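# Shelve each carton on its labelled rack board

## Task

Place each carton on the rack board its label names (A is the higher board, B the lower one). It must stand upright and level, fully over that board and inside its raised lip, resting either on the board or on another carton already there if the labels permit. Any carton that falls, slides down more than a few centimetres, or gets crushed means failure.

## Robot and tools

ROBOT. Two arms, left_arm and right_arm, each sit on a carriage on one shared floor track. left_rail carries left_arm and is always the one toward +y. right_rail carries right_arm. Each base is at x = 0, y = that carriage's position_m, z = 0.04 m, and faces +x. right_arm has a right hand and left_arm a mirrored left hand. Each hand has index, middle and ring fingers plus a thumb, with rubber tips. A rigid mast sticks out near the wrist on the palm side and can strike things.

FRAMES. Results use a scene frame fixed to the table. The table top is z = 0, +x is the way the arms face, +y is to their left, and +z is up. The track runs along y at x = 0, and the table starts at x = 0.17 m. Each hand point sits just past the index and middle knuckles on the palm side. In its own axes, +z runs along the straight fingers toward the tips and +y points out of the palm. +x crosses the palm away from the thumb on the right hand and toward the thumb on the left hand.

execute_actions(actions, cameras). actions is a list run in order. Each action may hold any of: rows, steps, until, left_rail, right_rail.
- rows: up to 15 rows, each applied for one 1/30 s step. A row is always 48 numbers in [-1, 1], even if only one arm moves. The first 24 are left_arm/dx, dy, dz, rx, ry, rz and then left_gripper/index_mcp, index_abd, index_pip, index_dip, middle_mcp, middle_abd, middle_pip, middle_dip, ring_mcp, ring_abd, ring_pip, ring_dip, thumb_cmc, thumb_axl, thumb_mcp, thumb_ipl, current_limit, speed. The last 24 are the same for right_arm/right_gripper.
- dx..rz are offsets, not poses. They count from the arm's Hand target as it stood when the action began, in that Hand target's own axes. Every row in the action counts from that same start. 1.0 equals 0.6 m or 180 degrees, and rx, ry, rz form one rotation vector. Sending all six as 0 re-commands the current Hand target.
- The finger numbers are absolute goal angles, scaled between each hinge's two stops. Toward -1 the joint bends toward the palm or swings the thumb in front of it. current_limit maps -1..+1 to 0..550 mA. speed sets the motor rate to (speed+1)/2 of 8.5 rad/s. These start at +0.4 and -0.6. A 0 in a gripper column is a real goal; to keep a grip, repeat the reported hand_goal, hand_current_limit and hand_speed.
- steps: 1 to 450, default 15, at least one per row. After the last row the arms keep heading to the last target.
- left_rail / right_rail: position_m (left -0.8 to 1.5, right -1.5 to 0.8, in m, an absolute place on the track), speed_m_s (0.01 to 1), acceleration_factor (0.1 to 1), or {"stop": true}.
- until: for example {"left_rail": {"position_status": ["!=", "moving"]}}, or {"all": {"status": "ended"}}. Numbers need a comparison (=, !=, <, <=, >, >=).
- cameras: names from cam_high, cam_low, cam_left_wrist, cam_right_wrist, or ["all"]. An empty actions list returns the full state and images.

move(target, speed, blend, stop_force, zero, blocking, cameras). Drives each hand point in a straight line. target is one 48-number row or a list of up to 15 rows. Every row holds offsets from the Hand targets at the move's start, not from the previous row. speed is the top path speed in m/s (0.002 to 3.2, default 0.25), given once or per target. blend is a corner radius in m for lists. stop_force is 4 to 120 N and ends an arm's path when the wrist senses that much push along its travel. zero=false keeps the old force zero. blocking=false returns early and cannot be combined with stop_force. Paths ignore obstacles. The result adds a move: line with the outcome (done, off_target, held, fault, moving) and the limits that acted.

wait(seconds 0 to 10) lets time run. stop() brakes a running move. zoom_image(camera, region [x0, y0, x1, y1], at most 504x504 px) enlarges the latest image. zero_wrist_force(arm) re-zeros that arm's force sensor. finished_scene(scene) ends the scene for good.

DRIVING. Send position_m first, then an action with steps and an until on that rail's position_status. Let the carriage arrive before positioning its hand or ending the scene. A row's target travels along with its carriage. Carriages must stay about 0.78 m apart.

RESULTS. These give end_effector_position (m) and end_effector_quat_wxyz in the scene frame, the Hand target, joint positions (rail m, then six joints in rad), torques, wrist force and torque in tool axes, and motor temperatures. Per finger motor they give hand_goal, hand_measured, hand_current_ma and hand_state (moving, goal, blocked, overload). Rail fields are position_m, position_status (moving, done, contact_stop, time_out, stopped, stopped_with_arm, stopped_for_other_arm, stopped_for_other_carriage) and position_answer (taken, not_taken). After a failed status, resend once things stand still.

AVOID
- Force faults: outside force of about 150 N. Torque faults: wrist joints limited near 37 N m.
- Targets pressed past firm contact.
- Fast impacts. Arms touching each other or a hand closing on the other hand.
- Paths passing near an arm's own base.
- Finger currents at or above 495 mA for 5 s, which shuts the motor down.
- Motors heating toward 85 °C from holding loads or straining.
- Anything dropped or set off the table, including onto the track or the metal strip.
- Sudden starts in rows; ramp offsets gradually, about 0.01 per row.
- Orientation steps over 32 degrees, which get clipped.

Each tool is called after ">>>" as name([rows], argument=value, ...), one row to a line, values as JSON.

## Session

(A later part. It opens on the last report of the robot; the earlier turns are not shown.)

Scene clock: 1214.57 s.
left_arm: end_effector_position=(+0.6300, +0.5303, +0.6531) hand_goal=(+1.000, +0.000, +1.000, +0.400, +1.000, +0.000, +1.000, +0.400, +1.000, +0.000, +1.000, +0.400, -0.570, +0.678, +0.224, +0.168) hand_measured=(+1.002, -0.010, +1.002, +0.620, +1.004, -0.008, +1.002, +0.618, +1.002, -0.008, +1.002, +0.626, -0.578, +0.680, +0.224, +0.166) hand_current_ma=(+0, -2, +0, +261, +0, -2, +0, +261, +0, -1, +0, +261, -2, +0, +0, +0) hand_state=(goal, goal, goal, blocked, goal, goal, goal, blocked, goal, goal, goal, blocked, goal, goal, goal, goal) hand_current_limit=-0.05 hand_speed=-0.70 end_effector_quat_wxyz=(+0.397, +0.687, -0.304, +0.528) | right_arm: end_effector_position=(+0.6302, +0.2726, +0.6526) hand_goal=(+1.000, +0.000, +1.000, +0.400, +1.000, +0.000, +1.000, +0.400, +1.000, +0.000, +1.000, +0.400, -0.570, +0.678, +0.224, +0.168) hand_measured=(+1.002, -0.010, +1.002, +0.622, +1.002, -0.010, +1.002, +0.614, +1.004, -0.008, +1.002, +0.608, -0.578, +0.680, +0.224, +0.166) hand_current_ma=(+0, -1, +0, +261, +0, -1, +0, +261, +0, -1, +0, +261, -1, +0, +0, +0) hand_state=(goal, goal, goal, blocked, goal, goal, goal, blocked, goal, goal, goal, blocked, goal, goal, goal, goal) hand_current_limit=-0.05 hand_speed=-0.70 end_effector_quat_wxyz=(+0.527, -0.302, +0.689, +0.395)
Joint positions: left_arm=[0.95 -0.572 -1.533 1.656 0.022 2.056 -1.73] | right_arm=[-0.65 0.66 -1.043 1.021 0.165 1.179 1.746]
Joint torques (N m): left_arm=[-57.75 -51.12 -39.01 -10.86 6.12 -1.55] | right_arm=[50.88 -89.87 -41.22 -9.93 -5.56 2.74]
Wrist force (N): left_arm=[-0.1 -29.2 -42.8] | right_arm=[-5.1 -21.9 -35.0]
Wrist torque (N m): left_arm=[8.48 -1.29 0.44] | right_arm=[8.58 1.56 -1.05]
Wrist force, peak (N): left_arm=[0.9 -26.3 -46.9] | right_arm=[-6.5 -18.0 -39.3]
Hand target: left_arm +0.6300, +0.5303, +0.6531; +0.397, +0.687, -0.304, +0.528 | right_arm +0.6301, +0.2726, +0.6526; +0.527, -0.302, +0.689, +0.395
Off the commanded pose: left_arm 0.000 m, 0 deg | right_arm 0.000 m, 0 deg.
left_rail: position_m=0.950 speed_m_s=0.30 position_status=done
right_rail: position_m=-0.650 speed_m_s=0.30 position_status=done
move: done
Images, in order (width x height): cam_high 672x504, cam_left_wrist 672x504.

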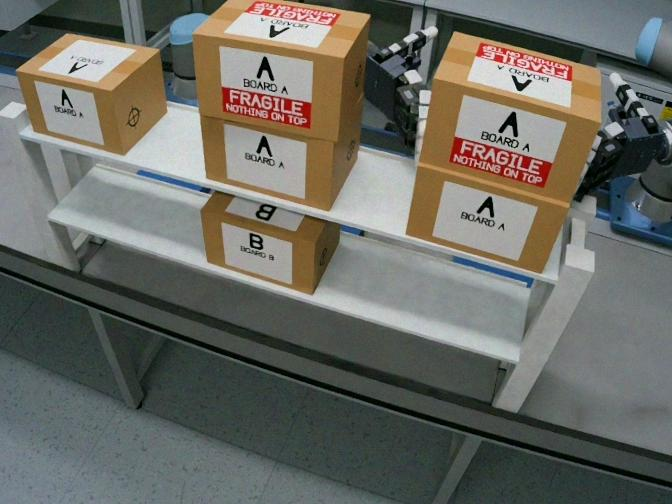

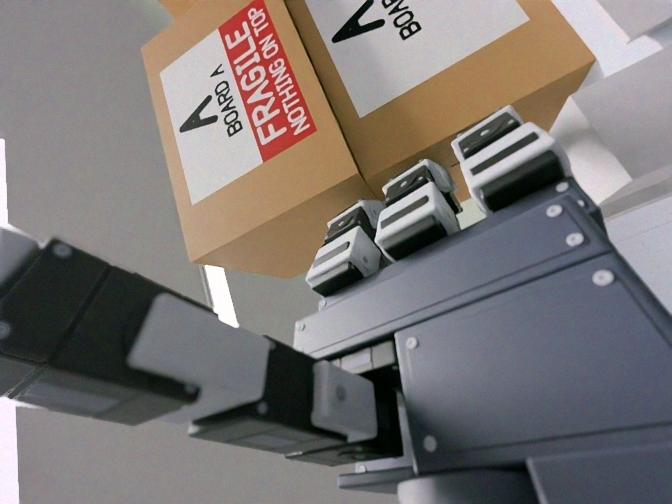

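>>> move([
  [0,0,0,0,0,0,1,0,1,0.9,1,0,1,0.9,1,0,1,0.9,-0.571,0.678,0.2247,0.1676,-0.05,-0.7,0,0,0,0,0,0,1,0,1,0.9,1,0,1,0.9,1,0,1,0.9,-0.571,0.678,0.2247,0.1676,-0.05,-0.7],
  [0,-0.01667,-0.02887,0,0,0,1,0,1,0.9,1,0,1,0.9,1,0,1,0.9,-0.571,0.678,0.2247,0.1676,-0.05,-0.7,0,-0.01667,-0.02887,0,0,0,1,0,1,0.9,1,0,1,0.9,1,0,1,0.9,-0.571,0.678,0.2247,0.1676,-0.05,-0.7],
], speed=[0.01,0.01], cameras=["cam_high"])

>>> zoom_image(camera="cam_high", region=[400, 140, 560, 290])

Scene clock: 1218.70 s.
left_arm: end_effector_position=(+0.6300, +0.5502, +0.6531) hand_goal=(+1.000, +0.000, +1.000, +0.900, +1.000, +0.000, +1.000, +0.900, +1.000, +0.000, +1.000, +0.900, -0.570, +0.678, +0.224, +0.168) hand_measured=(+1.000, -0.010, +1.000, +0.898, +1.000, -0.010, +1.000, +0.898, +1.000, -0.008, +1.000, +0.896, -0.578, +0.680, +0.224, +0.166) hand_current_ma=(+0, -3, +0, +0, +0, -2, +0, +0, +0, -2, +0, +0, -2, +0, +0, +0) hand_state=(goal, goal, goal, goal, goal, goal, goal, goal, goal, goal, goal, goal, goal, goal, goal, goal) hand_current_limit=-0.05 hand_speed=-0.70 end_effector_quat_wxyz=(+0.397, +0.687, -0.304, +0.528) | right_arm: end_effector_position=(+0.6300, +0.2527, +0.6526) hand_goal=(+1.000, +0.000, +1.000, +0.900, +1.000, +0.000, +1.000, +0.900, +1.000, +0.000, +1.000, +0.900, -0.570, +0.678, +0.224, +0.168) hand_measured=(+1.000, -0.010, +1.000, +0.896, +1.000, -0.010, +1.000, +0.898, +1.000, -0.008, +1.000, +0.898, -0.578, +0.680, +0.224, +0.166) hand_current_ma=(+0, -1, +0, +0, +0, -1, +0, +0, +0, -1, +0, +0, -1, +0, +0, +0) hand_state=(goal, goal, goal, goal, goal, goal, goal, goal, goal, goal, goal, goal, goal, goal, goal, goal) hand_current_limit=-0.05 hand_speed=-0.70 end_effector_quat_wxyz=(+0.527, -0.302, +0.689, +0.395)
Joint positions: left_arm=[0.95 -0.542 -1.541 1.665 0.024 2.086 -1.725] | right_arm=[-0.65 0.642 -1.072 1.065 0.151 1.16 1.743]
Joint torques (N m): left_arm=[18.27 -53.61 -33.37 2 3.77 1.9] | right_arm=[-15.69 -97.17 -34.22 -3.52 -3.48 -2.58]
Wrist force (N): left_arm=[-1.3 -1.8 -1.1] | right_arm=[-6.5 2.3 4.8]
Wrist torque (N m): left_arm=[0.01 0.05 -0.15] | right_arm=[-0.22 0.52 -0.63]
Wrist force, peak (N): left_arm=[0.3 -29.4 -43.3] | right_arm=[-6.0 -22.4 -35.1]
Hand target: left_arm +0.6300, +0.5503, +0.6531; +0.397, +0.687, -0.304, +0.528 | right_arm +0.6300, +0.2526, +0.6526; +0.527, -0.302, +0.689, +0.395
Off the commanded pose: left_arm 0.000 m, 0 deg | right_arm 0.000 m, 0 deg.
left_rail: position_m=0.950 speed_m_s=0.30 position_status=done
right_rail: position_m=-0.650 speed_m_s=0.30 position_status=done
move: done
Images, in order (width x height): cam_high 672x504.

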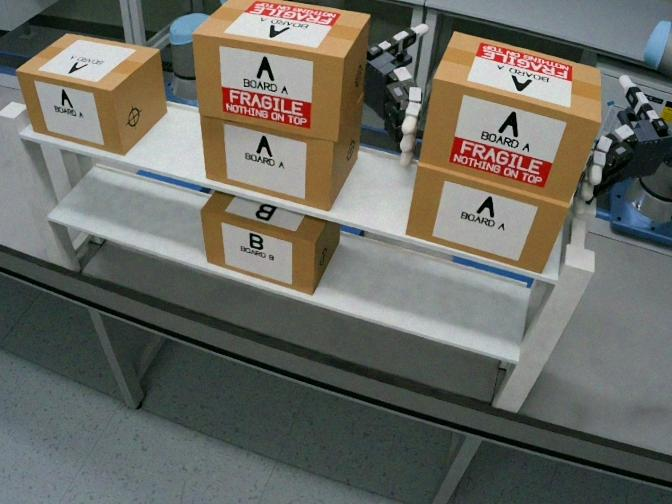

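Scaled by 3.150 from the camera's 672x504 image, which has a finer 960x720 frame.

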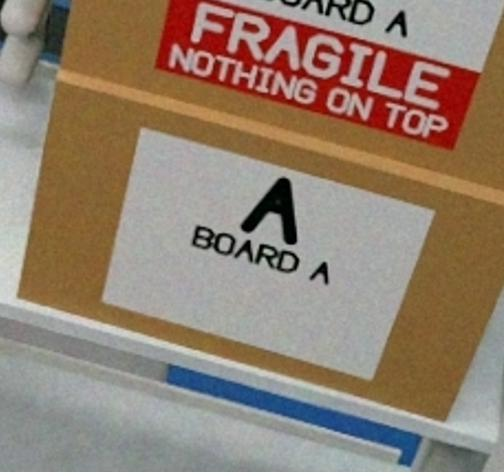

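>>> move(target=[-0.12076,0.390376,-0.2254,0,0,0,1,0,1,0.9,1,0,1,0.9,1,0,1,0.9,-0.571,0.678,0.2247,0.1676,-0.05,-0.7,0.12076,0.390376,-0.2254,0,0,0,1,0,1,0.9,1,0,1,0.9,1,0,1,0.9,-0.571,0.678,0.2247,0.1676,-0.05,-0.7], speed=0.1, cameras=["all"])

>>> zoom_image(camera="cam_high", region=[380, 20, 620, 290])

>>> zoom_image(camera="cam_high", region=[170, 0, 400, 230])

>>> zoom_image(camera="cam_high", region=[0, 20, 200, 220])

>>> zoom_image(camera="cam_high", region=[180, 170, 380, 310])

Scene clock: 1223.00 s.
left_arm: end_effector_position=(+0.3500, +0.5503, +0.6529) hand_goal=(+1.000, +0.000, +1.000, +0.900, +1.000, +0.000, +1.000, +0.900, +1.000, +0.000, +1.000, +0.900, -0.570, +0.678, +0.224, +0.168) hand_measured=(+1.000, -0.010, +1.000, +0.898, +1.000, -0.010, +1.000, +0.898, +1.000, -0.008, +1.000, +0.896, -0.578, +0.680, +0.224, +0.166) hand_current_ma=(+0, -3, +0, +0, +0, -2, +0, +0, +0, -2, +0, +0, -2, +0, +0, +0) hand_state=(goal, goal, goal, goal, goal, goal, goal, goal, goal, goal, goal, goal, goal, goal, goal, goal) hand_current_limit=-0.05 hand_speed=-0.70 end_effector_quat_wxyz=(+0.397, +0.687, -0.304, +0.528) | right_arm: end_effector_position=(+0.3500, +0.2543, +0.6534) hand_goal=(+1.000, +0.000, +1.000, +0.900, +1.000, +0.000, +1.000, +0.900, +1.000, +0.000, +1.000, +0.900, -0.570, +0.678, +0.224, +0.168) hand_measured=(+1.000, -0.010, +1.000, +0.896, +1.000, -0.010, +1.000, +0.898, +1.000, -0.008, +1.000, +0.898, -0.578, +0.680, +0.224, +0.166) hand_current_ma=(+0, -1, +0, +0, +0, -1, +0, +0, +0, -1, +0, +0, -1, +0, +0, +0) hand_state=(goal, goal, goal, goal, goal, goal, goal, goal, goal, goal, goal, goal, goal, goal, goal, goal) hand_current_limit=-0.05 hand_speed=-0.70 end_effector_quat_wxyz=(+0.527, -0.302, +0.689, +0.395)
Joint positions: left_arm=[0.95 -1.009 -2.039 2.048 0.12 1.623 -1.792] | right_arm=[-0.65 0.897 -1.344 1.439 0.039 1.413 1.78]
Joint torques (N m): left_arm=[-17.13 -17.85 -34.15 1.48 -3.15 -2.45] | right_arm=[11.91 -76.14 -34.88 -3.66 3.6 3.29]
Wrist force (N): left_arm=[-1.5 -2.0 -0.7] | right_arm=[-6.3 2.3 4.1]
Wrist torque (N m): left_arm=[-0.07 0.08 0.12] | right_arm=[-0.17 0.48 -0.79]
Wrist force, peak (N): left_arm=[-1.3 -3.3 -0.9] | right_arm=[-6.8 2.4 4.6]
Hand target: left_arm +0.3500, +0.5503, +0.6529; +0.397, +0.687, -0.304, +0.528 | right_arm +0.3500, +0.2543, +0.6534; +0.527, -0.302, +0.689, +0.395
Off the commanded pose: left_arm 0.000 m, 0 deg | right_arm 0.000 m, 0 deg.
left_rail: position_m=0.950 speed_m_s=0.30 position_status=done
right_rail: position_m=-0.650 speed_m_s=0.30 position_status=done
move: done

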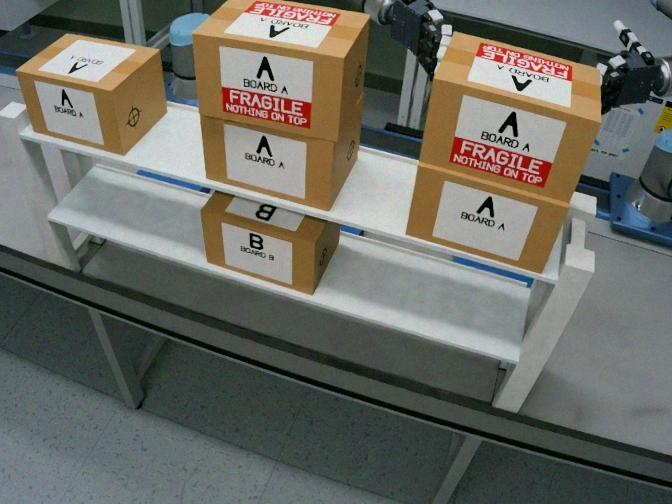

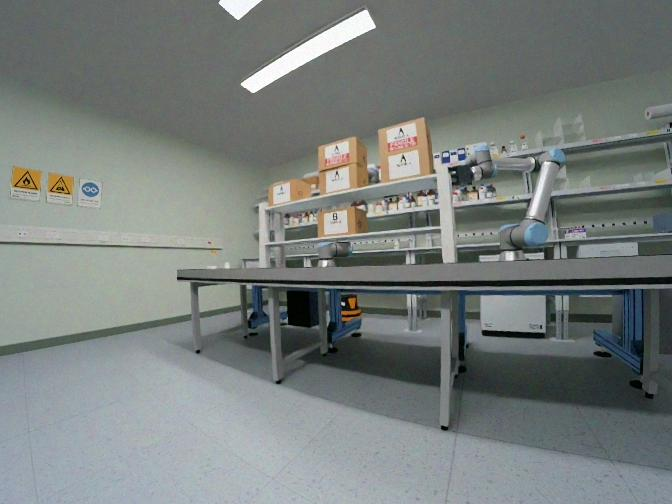

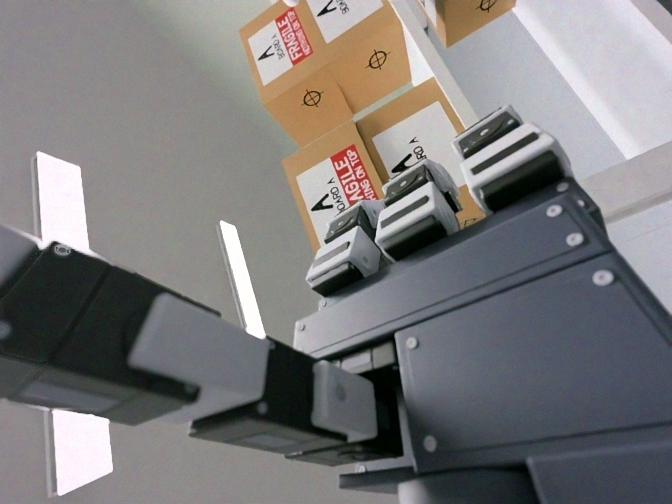

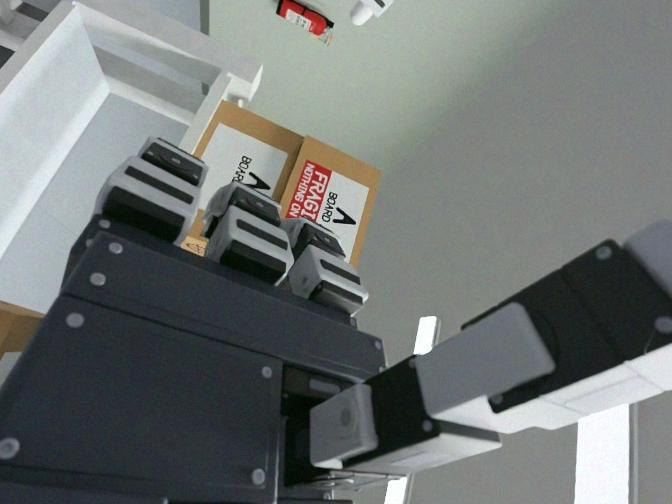

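Scaled by 1.867 from the camera's 672x504 image, which has a finer 960x720 frame.

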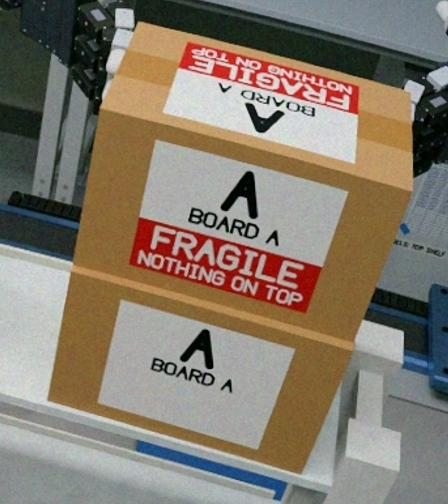

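Scaled by 2.191 from the camera's 672x504 image, which has a finer 960x720 frame.

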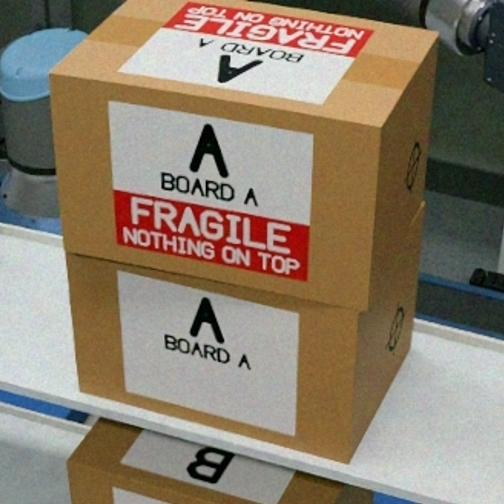

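Scaled by 2.520 from the camera's 672x504 image, which has a finer 960x720 frame.

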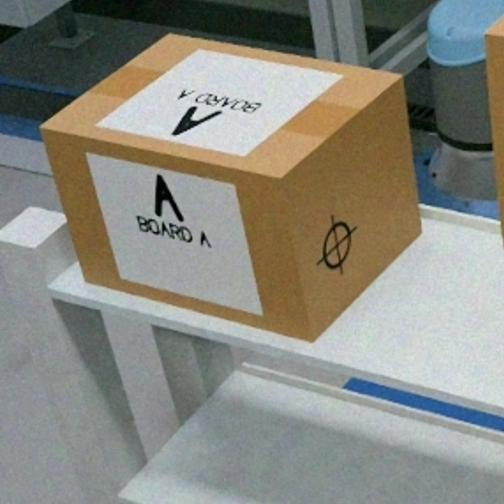

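Scaled by 2.520 from the camera's 672x504 image, which has a finer 960x720 frame.

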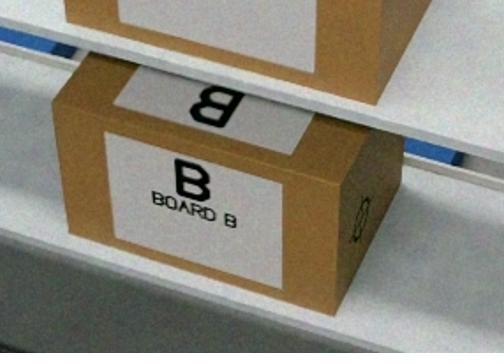

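>>> zoom_image(camera="cam_left_wrist", region=[220, 0, 540, 200])

>>> zoom_image(camera="cam_high", region=[180, 80, 380, 230])

Scaled by 1.575 from the camera's 672x504 image, which has a finer 960x720 frame.

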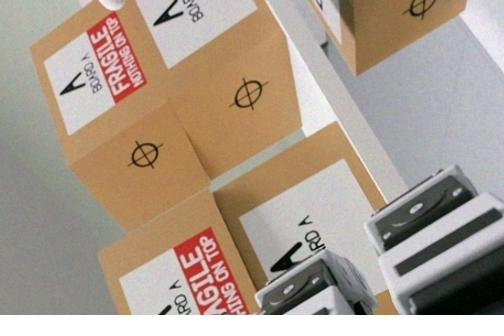

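Scaled by 2.520 from the camera's 672x504 image, which has a finer 960x720 frame.

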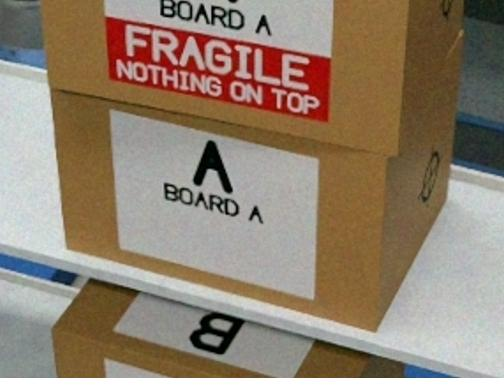

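>>> zoom_image(camera="cam_left_wrist", region=[230, 0, 430, 150])

Scaled by 2.520 from the camera's 672x504 image, which has a finer 960x720 frame.

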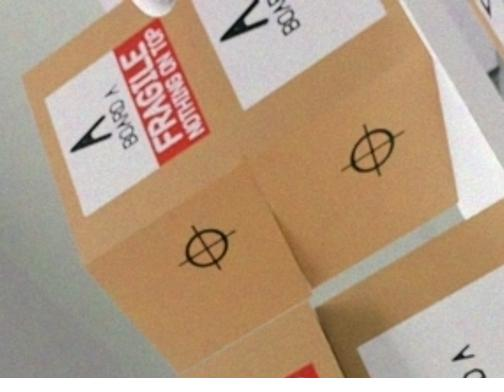

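>>> zoom_image(camera="cam_high", region=[310, 110, 380, 180])

>>> zoom_image(camera="cam_high", region=[180, 95, 250, 165])

>>> zoom_image(camera="cam_high", region=[190, 155, 260, 225])

>>> zoom_image(camera="cam_high", region=[300, 165, 370, 235])

Scaled by 7.200 from the camera's 672x504 image, which has a finer 960x720 frame.

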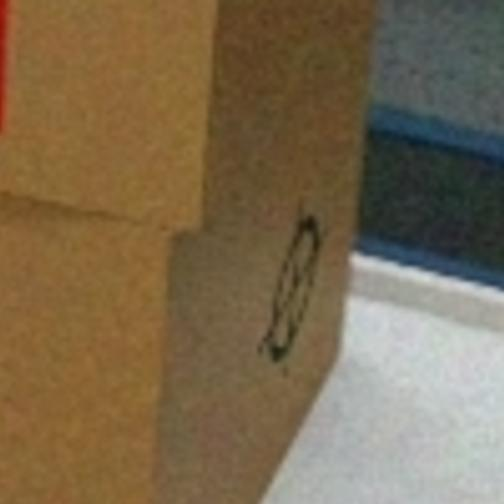

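Scaled by 7.200 from the camera's 672x504 image, which has a finer 960x720 frame.

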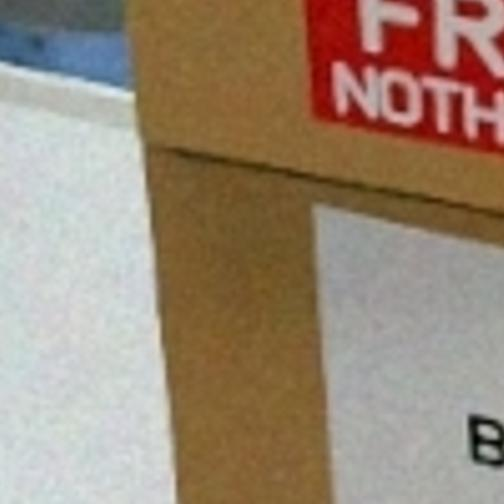

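Scaled by 7.200 from the camera's 672x504 image, which has a finer 960x720 frame.

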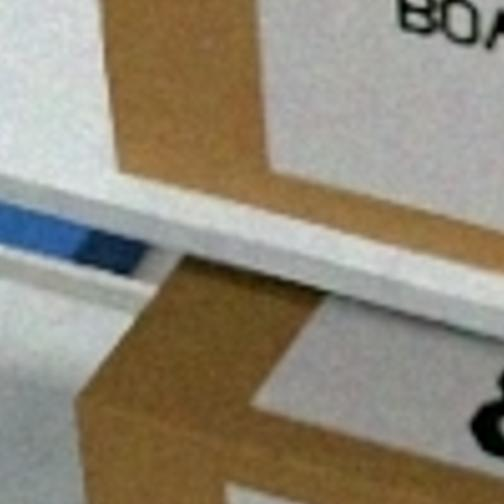

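Scaled by 7.200 from the camera's 672x504 image, which has a finer 960x720 frame.

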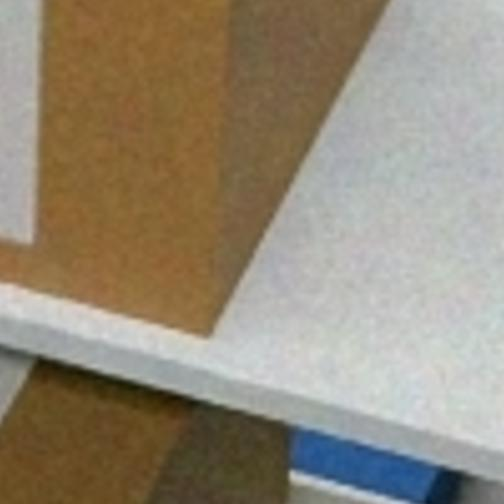

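>>> zoom_image(camera="cam_low", region=[250, 100, 460, 260])

>>> zoom_image(camera="cam_low", region=[305, 125, 385, 205])

>>> zoom_image(camera="cam_low", region=[365, 110, 455, 200])

Scaled by 2.400 from the camera's 672x504 image, which has a finer 960x720 frame.

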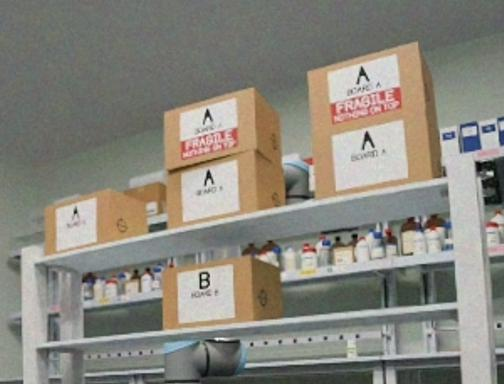

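Scaled by 6.300 from the camera's 672x504 image, which has a finer 960x720 frame.

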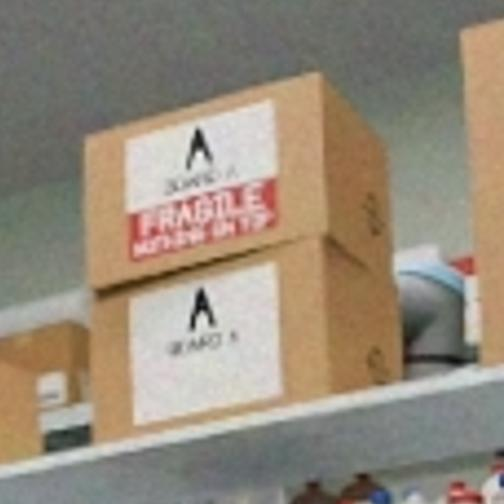

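Scaled by 5.600 from the camera's 672x504 image, which has a finer 960x720 frame.

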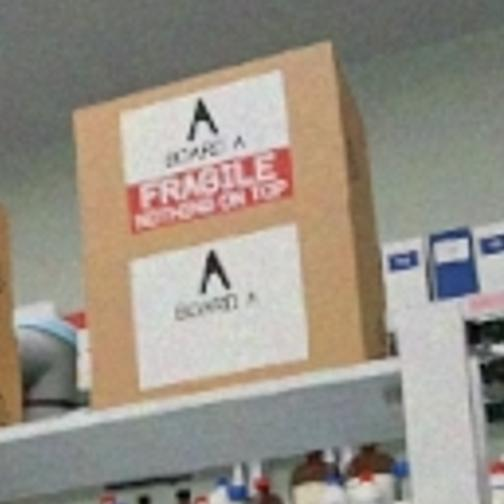

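>>> move(target=[0.26367,0.21175,0.57054,0,0,0,1,0,1,0.9,1,0,1,0.9,1,0,1,0.9,-0.571,0.678,0.2247,0.1676,-0.05,-0.7,-0.26367,-0.46325,-0.59855,0,0,0,1,0,1,0.9,1,0,1,0.9,1,0,1,0.9,-0.571,0.678,0.2247,0.1676,-0.05,-0.7], speed=0.15, cameras=["all"])

Scene clock: 1259.03 s.
left_arm: end_effector_position=(+0.4499, +0.1904, +0.7902) hand_goal=(+1.000, +0.000, +1.000, +0.900, +1.000, +0.000, +1.000, +0.900, +1.000, +0.000, +1.000, +0.900, -0.570, +0.678, +0.224, +0.168) hand_measured=(+1.000, -0.010, +1.000, +0.898, +1.000, -0.010, +1.000, +0.898, +1.000, -0.008, +1.000, +0.896, -0.578, +0.680, +0.224, +0.166) hand_current_ma=(+0, -3, +0, +0, +0, -2, +0, +0, +0, -2, +0, +0, -2, +0, +0, +0) hand_state=(goal, goal, goal, goal, goal, goal, goal, goal, goal, goal, goal, goal, goal, goal, goal, goal) hand_current_limit=-0.05 hand_speed=-0.70 end_effector_quat_wxyz=(+0.397, +0.687, -0.304, +0.528) | right_arm: end_effector_position=(+0.4477, -0.1961, +0.7906) hand_goal=(+1.000, +0.000, +1.000, +0.900, +1.000, +0.000, +1.000, +0.900, +1.000, +0.000, +1.000, +0.900, -0.570, +0.678, +0.224, +0.168) hand_measured=(+1.000, -0.010, +1.000, +0.896, +1.000, -0.010, +1.000, +0.898, +1.000, -0.008, +1.000, +0.898, -0.578, +0.680, +0.224, +0.166) hand_current_ma=(+0, -1, +0, +0, +0, -1, +0, +0, +0, -1, +0, +0, -1, +0, +0, +0) hand_state=(goal, goal, goal, goal, goal, goal, goal, goal, goal, goal, goal, goal, goal, goal, goal, goal) hand_current_limit=-0.05 hand_speed=-0.70 end_effector_quat_wxyz=(+0.527, -0.302, +0.689, +0.395)
Joint positions: left_arm=[0.95 -1.18 -1.465 1.343 0.252 1.454 -1.814] | right_arm=[-0.65 0.061 -1.791 1.651 0.38 0.588 1.6]
Joint torques (N m): left_arm=[-18.25 -37.32 -49.98 1.57 -2.75 -2.45] | right_arm=[-15.79 -33.44 -50.64 1.6 -3.7 -3.1]
Wrist force (N): left_arm=[-1.4 -2.3 -0.7] | right_arm=[-7.1 1.8 4.6]
Wrist torque (N m): left_arm=[-0.13 0.09 0.12] | right_arm=[-0.29 0.57 -0.70]
Wrist force, peak (N): left_arm=[-2.0 -2.1 -2.4] | right_arm=[-7.1 1.8 4.6]
Hand target: left_arm +0.4499, +0.1904, +0.7902; +0.397, +0.687, -0.304, +0.528 | right_arm +0.4477, -0.1961, +0.7906; +0.527, -0.302, +0.689, +0.395
Off the commanded pose: left_arm 0.000 m, 0 deg | right_arm 0.000 m, 0 deg.
left_rail: position_m=0.950 speed_m_s=0.30 position_status=done
right_rail: position_m=-0.650 speed_m_s=0.30 position_status=done
move: done

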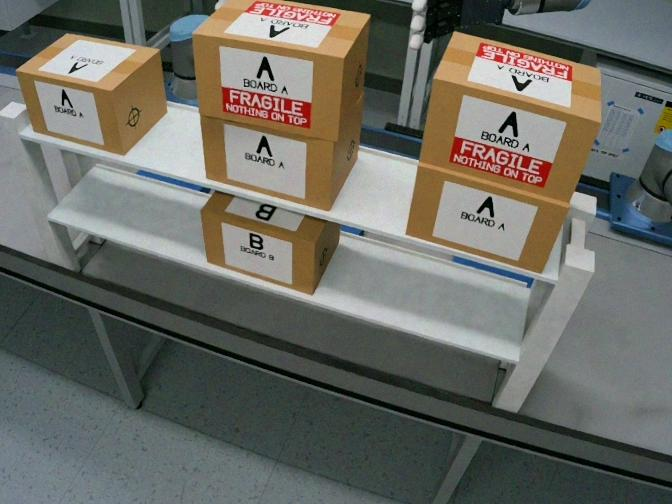

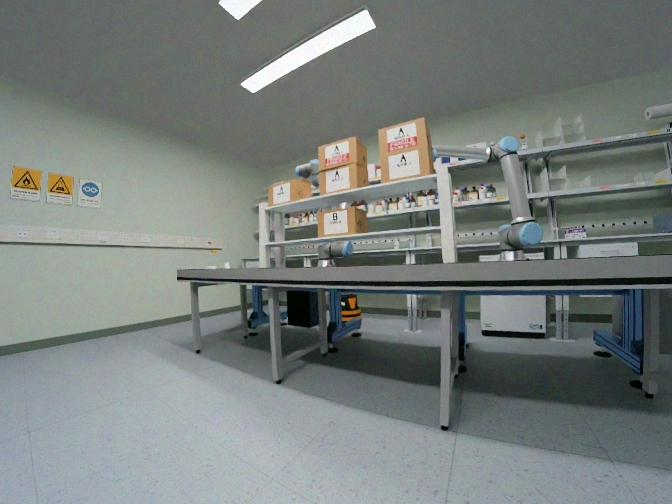

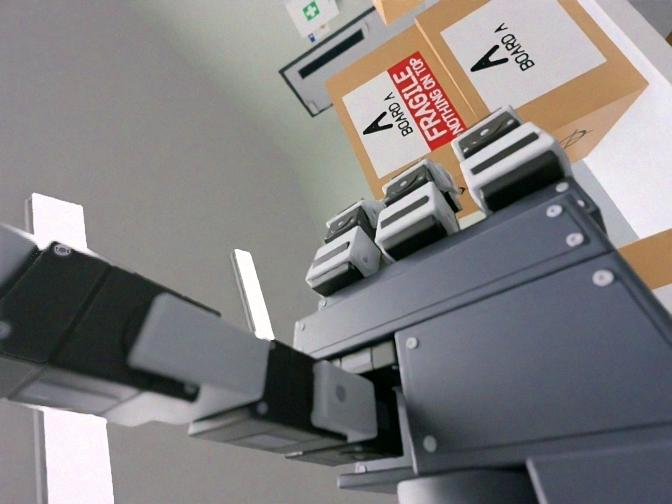

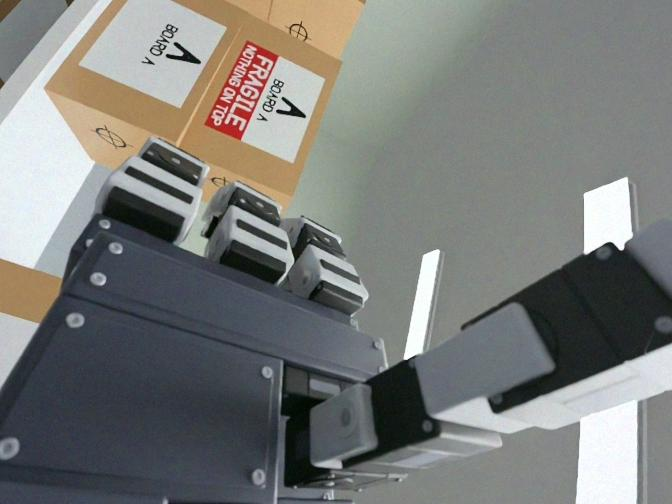

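>>> zoom_image(camera="cam_right_wrist", region=[40, 0, 360, 220])

>>> zoom_image(camera="cam_left_wrist", region=[320, 0, 660, 240])

Scaled by 1.575 from the camera's 672x504 image, which has a finer 960x720 frame.

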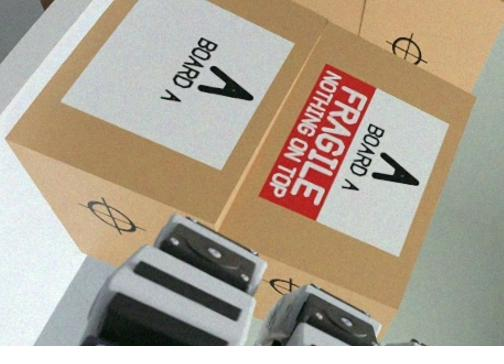

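Scaled by 1.482 from the camera's 672x504 image, which has a finer 960x720 frame.

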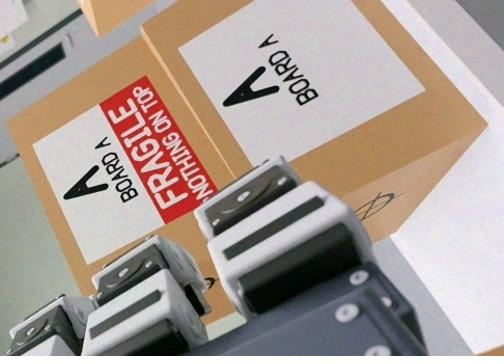

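>>> move(target=[0.04881,-0.25062,0.16473,0,0,0,1,0,1,0.7,1,0,1,0.7,1,0,1,0.7,-0.571,0.678,0.2247,0.1676,-0.05,-0.7,-0.04912,-0.25751,0.16023,0,0,0,1,0,1,0.7,1,0,1,0.7,1,0,1,0.7,-0.571,0.678,0.2247,0.1676,-0.05,-0.7], speed=0.08, cameras=["all"])

>>> zoom_image(camera="cam_right_wrist", region=[0, 0, 400, 280])

>>> zoom_image(camera="cam_left_wrist", region=[250, 0, 671, 280])

Scene clock: 1263.83 s.
left_arm: end_effector_position=(+0.6310, +0.1800, +0.7721) hand_goal=(+1.000, +0.000, +1.000, +0.700, +1.000, +0.000, +1.000, +0.700, +1.000, +0.000, +1.000, +0.700, -0.570, +0.678, +0.224, +0.168) hand_measured=(+1.000, -0.010, +1.000, +0.702, +1.000, -0.010, +1.000, +0.702, +1.000, -0.008, +1.000, +0.704, -0.578, +0.680, +0.224, +0.166) hand_current_ma=(+0, -3, +0, +0, +0, -2, +0, +0, +0, -2, +0, +0, -2, +0, +0, +0) hand_state=(goal, goal, goal, goal, goal, goal, goal, goal, goal, goal, goal, goal, goal, goal, goal, goal) hand_current_limit=-0.05 hand_speed=-0.70 end_effector_quat_wxyz=(+0.397, +0.687, -0.304, +0.528) | right_arm: end_effector_position=(+0.6310, -0.1913, +0.7715) hand_goal=(+1.000, +0.000, +1.000, +0.700, +1.000, +0.000, +1.000, +0.700, +1.000, +0.000, +1.000, +0.700, -0.570, +0.678, +0.224, +0.168) hand_measured=(+1.000, -0.010, +1.000, +0.704, +1.000, -0.010, +1.000, +0.702, +1.000, -0.008, +1.000, +0.702, -0.578, +0.680, +0.224, +0.166) hand_current_ma=(+0, -1, +0, +0, +0, -1, +0, +0, +0, -1, +0, +0, -1, +0, +0, +0) hand_state=(goal, goal, goal, goal, goal, goal, goal, goal, goal, goal, goal, goal, goal, goal, goal, goal) hand_current_limit=-0.05 hand_speed=-0.70 end_effector_quat_wxyz=(+0.527, -0.302, +0.689, +0.395)
Joint positions: left_arm=[0.95 -0.955 -1.233 1.088 0.275 1.677 -1.785] | right_arm=[-0.65 0.05 -1.499 1.416 0.326 0.578 1.596]
Joint torques (N m): left_arm=[13.45 -53.08 -49.66 1.86 2.35 2.46] | right_arm=[1.25 -35.24 -51.36 1.32 -3.28 -2.91]
Wrist force (N): left_arm=[-1.4 -1.5 -1.0] | right_arm=[-6.5 2.1 4.5]
Wrist torque (N m): left_arm=[0.01 0.07 -0.16] | right_arm=[-0.25 0.52 -0.65]
Wrist force, peak (N): left_arm=[-1.3 -3.1 -0.8] | right_arm=[-6.9 1.0 5.1]
Hand target: left_arm +0.6310, +0.1800, +0.7721; +0.397, +0.687, -0.304, +0.528 | right_arm +0.6310, -0.1912, +0.7715; +0.527, -0.302, +0.689, +0.395
Off the commanded pose: left_arm 0.000 m, 0 deg | right_arm 0.000 m, 0 deg.
left_rail: position_m=0.950 speed_m_s=0.30 position_status=done
right_rail: position_m=-0.650 speed_m_s=0.30 position_status=done
move: done

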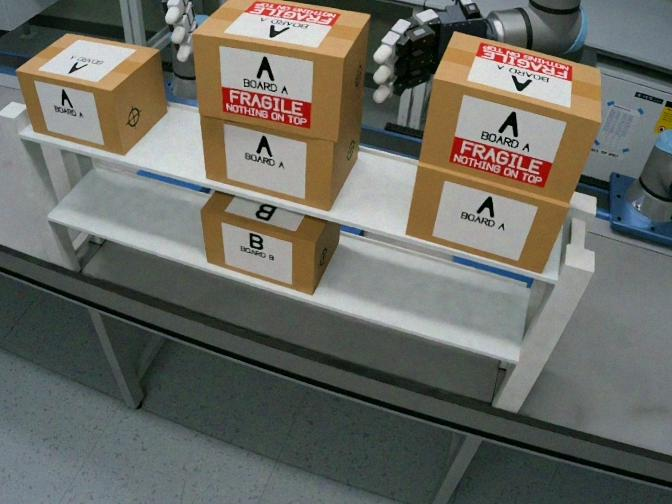

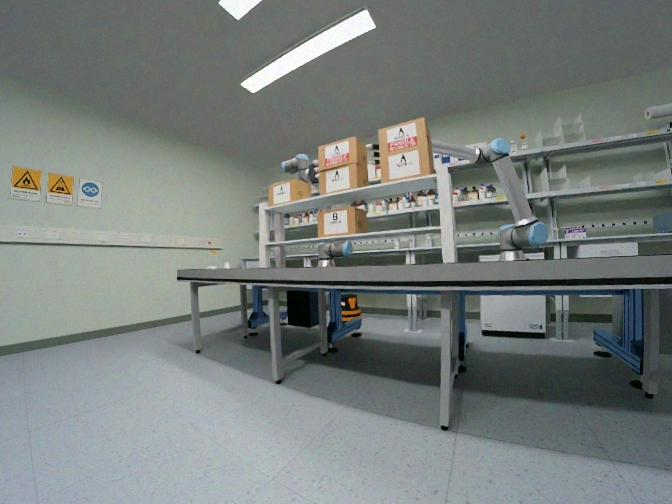

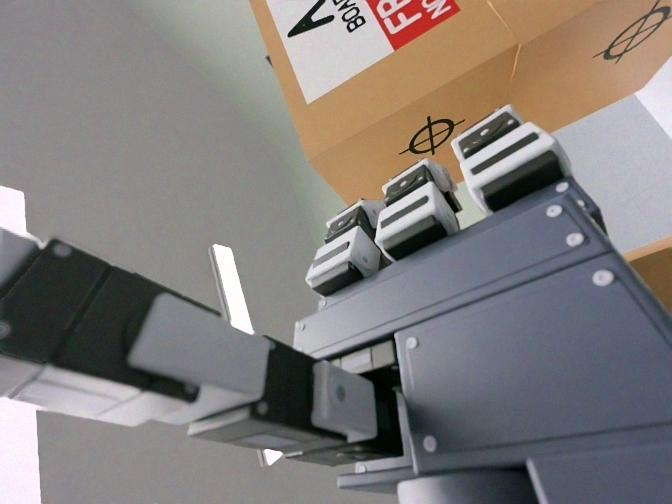

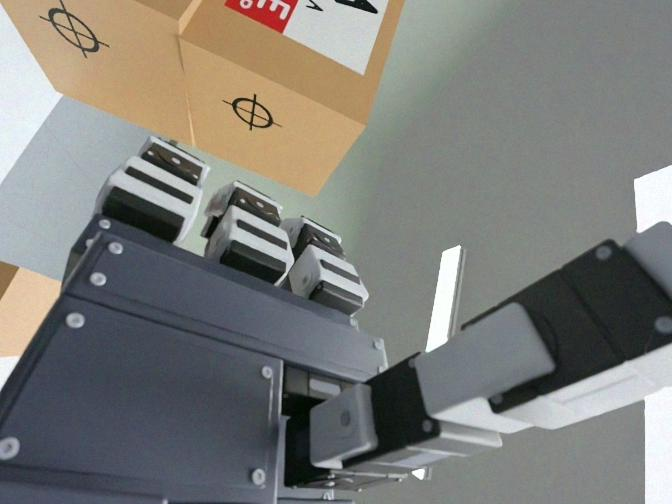

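Scaled by 1.260 from the camera's 672x504 image, which has a finer 960x720 frame.

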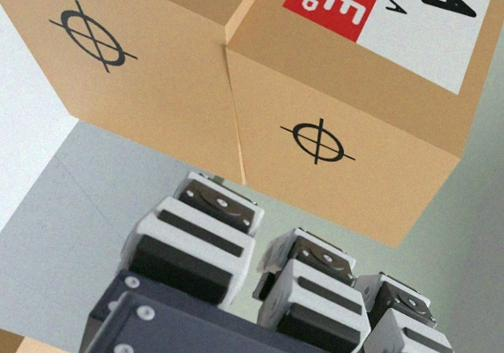

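Scaled by 1.197 from the camera's 672x504 image, which has a finer 960x720 frame.

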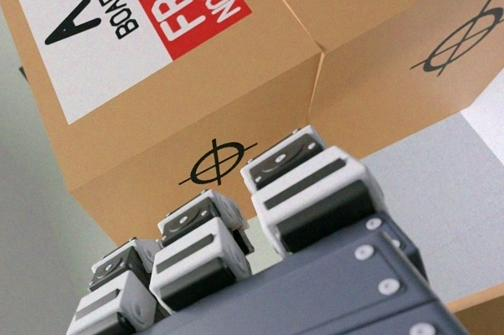

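>>> zoom_image(camera="cam_right_wrist", region=[140, 0, 260, 160])

>>> zoom_image(camera="cam_left_wrist", region=[460, 0, 580, 120])

Scaled by 3.150 from the camera's 672x504 image, which has a finer 960x720 frame.

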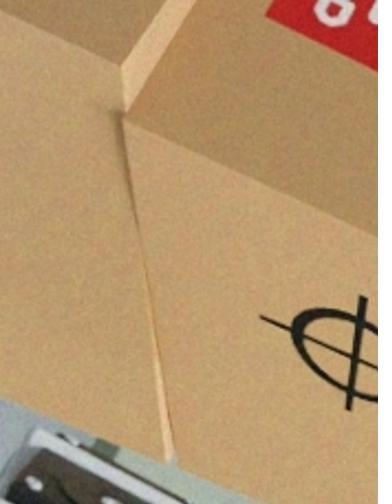

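Scaled by 4.200 from the camera's 672x504 image, which has a finer 960x720 frame.

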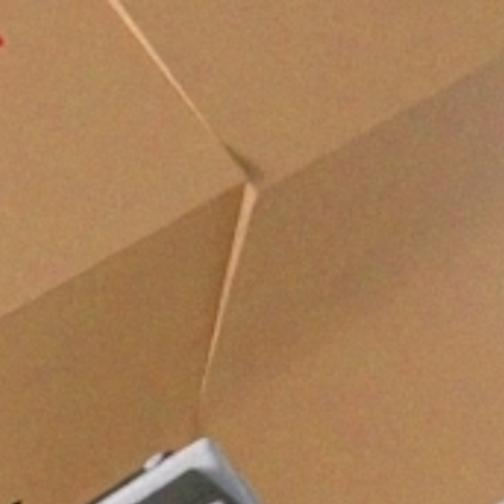

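>>> move(target=[0,0.058331,0.101031,0,0,0,1,0,1,0.7,1,0,1,0.7,1,0,1,0.7,-0.571,0.678,0.2247,0.1676,-0.05,-0.7,0,0.058331,0.101031,0,0,0,1,0,1,0.7,1,0,1,0.7,1,0,1,0.7,-0.571,0.678,0.2247,0.1676,-0.05,-0.7], speed=0.018, stop_force=5, cameras=["cam_right_wrist","cam_left_wrist"])

>>> zoom_image(camera="cam_right_wrist", region=[100, 0, 400, 220])

>>> zoom_image(camera="cam_left_wrist", region=[270, 0, 570, 220])

Scene clock: 1271.20 s.
left_arm: end_effector_position=(+0.6310, +0.1248, +0.7721) hand_goal=(+1.000, +0.000, +1.000, +0.700, +1.000, +0.000, +1.000, +0.700, +1.000, +0.000, +1.000, +0.700, -0.570, +0.678, +0.224, +0.168) hand_measured=(+1.000, -0.010, +1.000, +0.716, +1.000, -0.008, +1.000, +0.708, +1.000, -0.008, +1.000, +0.704, -0.578, +0.680, +0.224, +0.166) hand_current_ma=(+0, -2, +0, +7, +0, -2, +0, +2, +0, -1, +0, +1, -2, +0, +0, +0) hand_state=(goal, goal, goal, goal, goal, goal, goal, goal, goal, goal, goal, goal, goal, goal, goal, goal) hand_current_limit=-0.05 hand_speed=-0.70 end_effector_quat_wxyz=(+0.397, +0.687, -0.304, +0.528) | right_arm: end_effector_position=(+0.6313, -0.1320, +0.7714) hand_goal=(+1.000, +0.000, +1.000, +0.700, +1.000, +0.000, +1.000, +0.700, +1.000, +0.000, +1.000, +0.700, -0.570, +0.678, +0.224, +0.168) hand_measured=(+1.000, -0.006, +1.000, +0.704, +1.000, -0.006, +1.000, +0.702, +1.000, -0.004, +1.000, +0.702, -0.578, +0.680, +0.224, +0.166) hand_current_ma=(+0, +0, +0, +0, +0, +0, +0, +0, +0, +0, +0, +0, -1, +0, +0, +0) hand_state=(goal, goal, goal, goal, goal, goal, goal, goal, goal, goal, goal, goal, goal, goal, goal, goal) hand_current_limit=-0.05 hand_speed=-0.70 end_effector_quat_wxyz=(+0.527, -0.302, +0.689, +0.395)
Joint positions: left_arm=[0.95 -0.995 -1.161 0.987 0.303 1.637 -1.79] | right_arm=[-0.65 0.149 -1.466 1.378 0.3 0.674 1.634]
Joint torques (N m): left_arm=[13.64 -84.21 -33.38 -5.62 2.52 1.58] | right_arm=[-13.78 -62.35 -33.34 1.39 -4 -2.52]
Wrist force (N): left_arm=[-2.1 -2.3 -3.1] | right_arm=[-6.1 2.3 4.9]
Wrist torque (N m): left_arm=[0.27 0.03 -0.25] | right_arm=[-0.24 0.45 -0.80]
Wrist force, peak (N): left_arm=[-1.6 -5.4 -4.7] | right_arm=[-6.7 2.2 5.0]
Hand target: left_arm +0.6310, +0.1248, +0.7721; +0.397, +0.687, -0.304, +0.528 (not the last commanded pose) | right_arm +0.6313, -0.1320, +0.7714; +0.527, -0.302, +0.689, +0.395 (not the last commanded pose)
Off the commanded pose: left_arm 0.015 m, 0 deg | right_arm 0.011 m, 0 deg.
left_rail: position_m=0.950 speed_m_s=0.30 position_status=done
right_rail: position_m=-0.650 speed_m_s=0.30 position_status=done
move: contact (left_arm, right_arm)
Images, in order (width x height): cam_left_wrist 672x504, cam_right_wrist 672x504.

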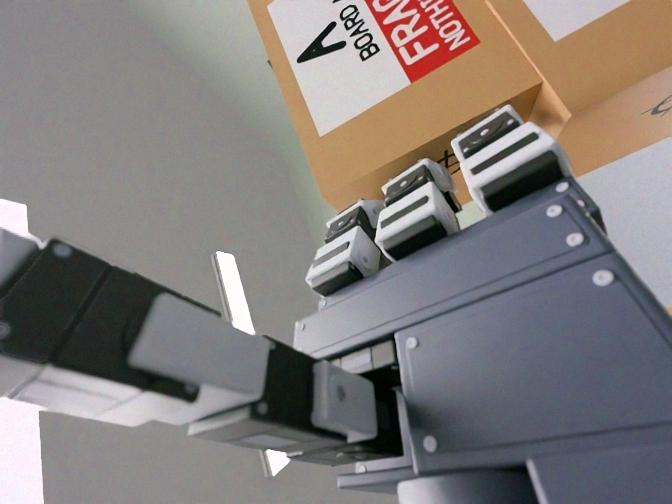

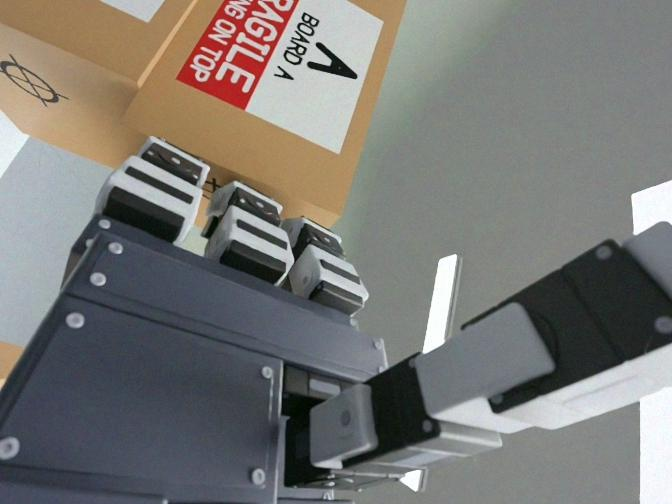

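Scaled by 1.680 from the camera's 672x504 image, which has a finer 960x720 frame.

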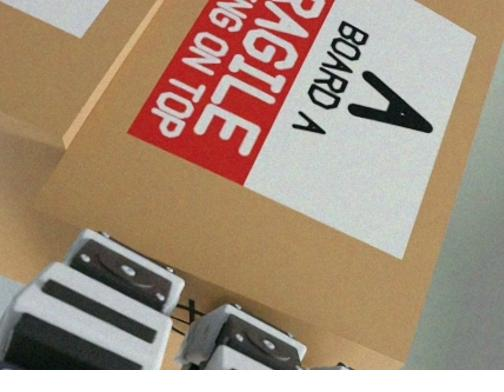

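Scaled by 1.680 from the camera's 672x504 image, which has a finer 960x720 frame.

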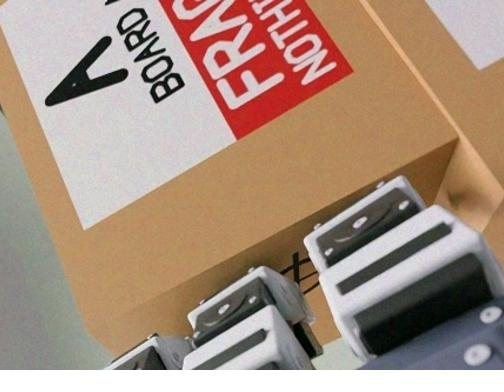

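>>> zoom_image(camera="cam_left_wrist", region=[480, 0, 620, 140])

>>> zoom_image(camera="cam_right_wrist", region=[60, 30, 200, 170])

Scaled by 3.600 from the camera's 672x504 image, which has a finer 960x720 frame.

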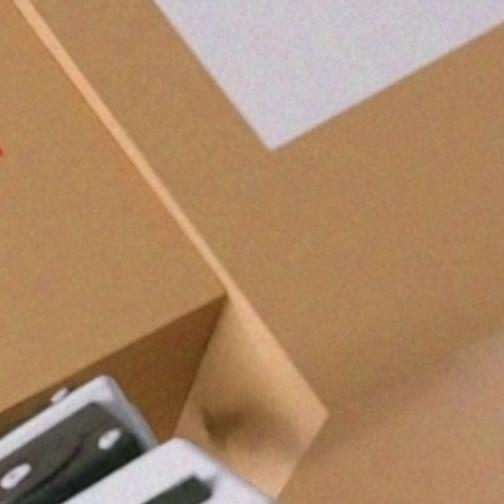

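Scaled by 3.600 from the camera's 672x504 image, which has a finer 960x720 frame.

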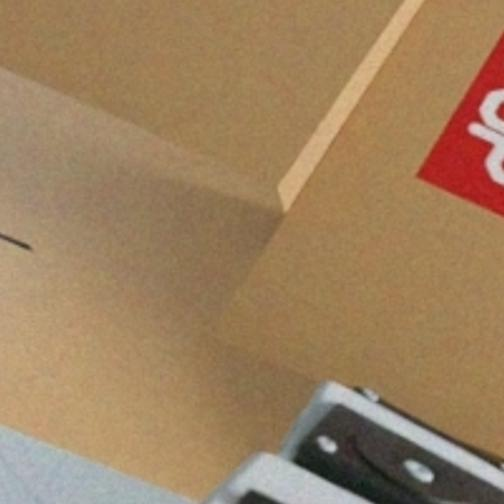

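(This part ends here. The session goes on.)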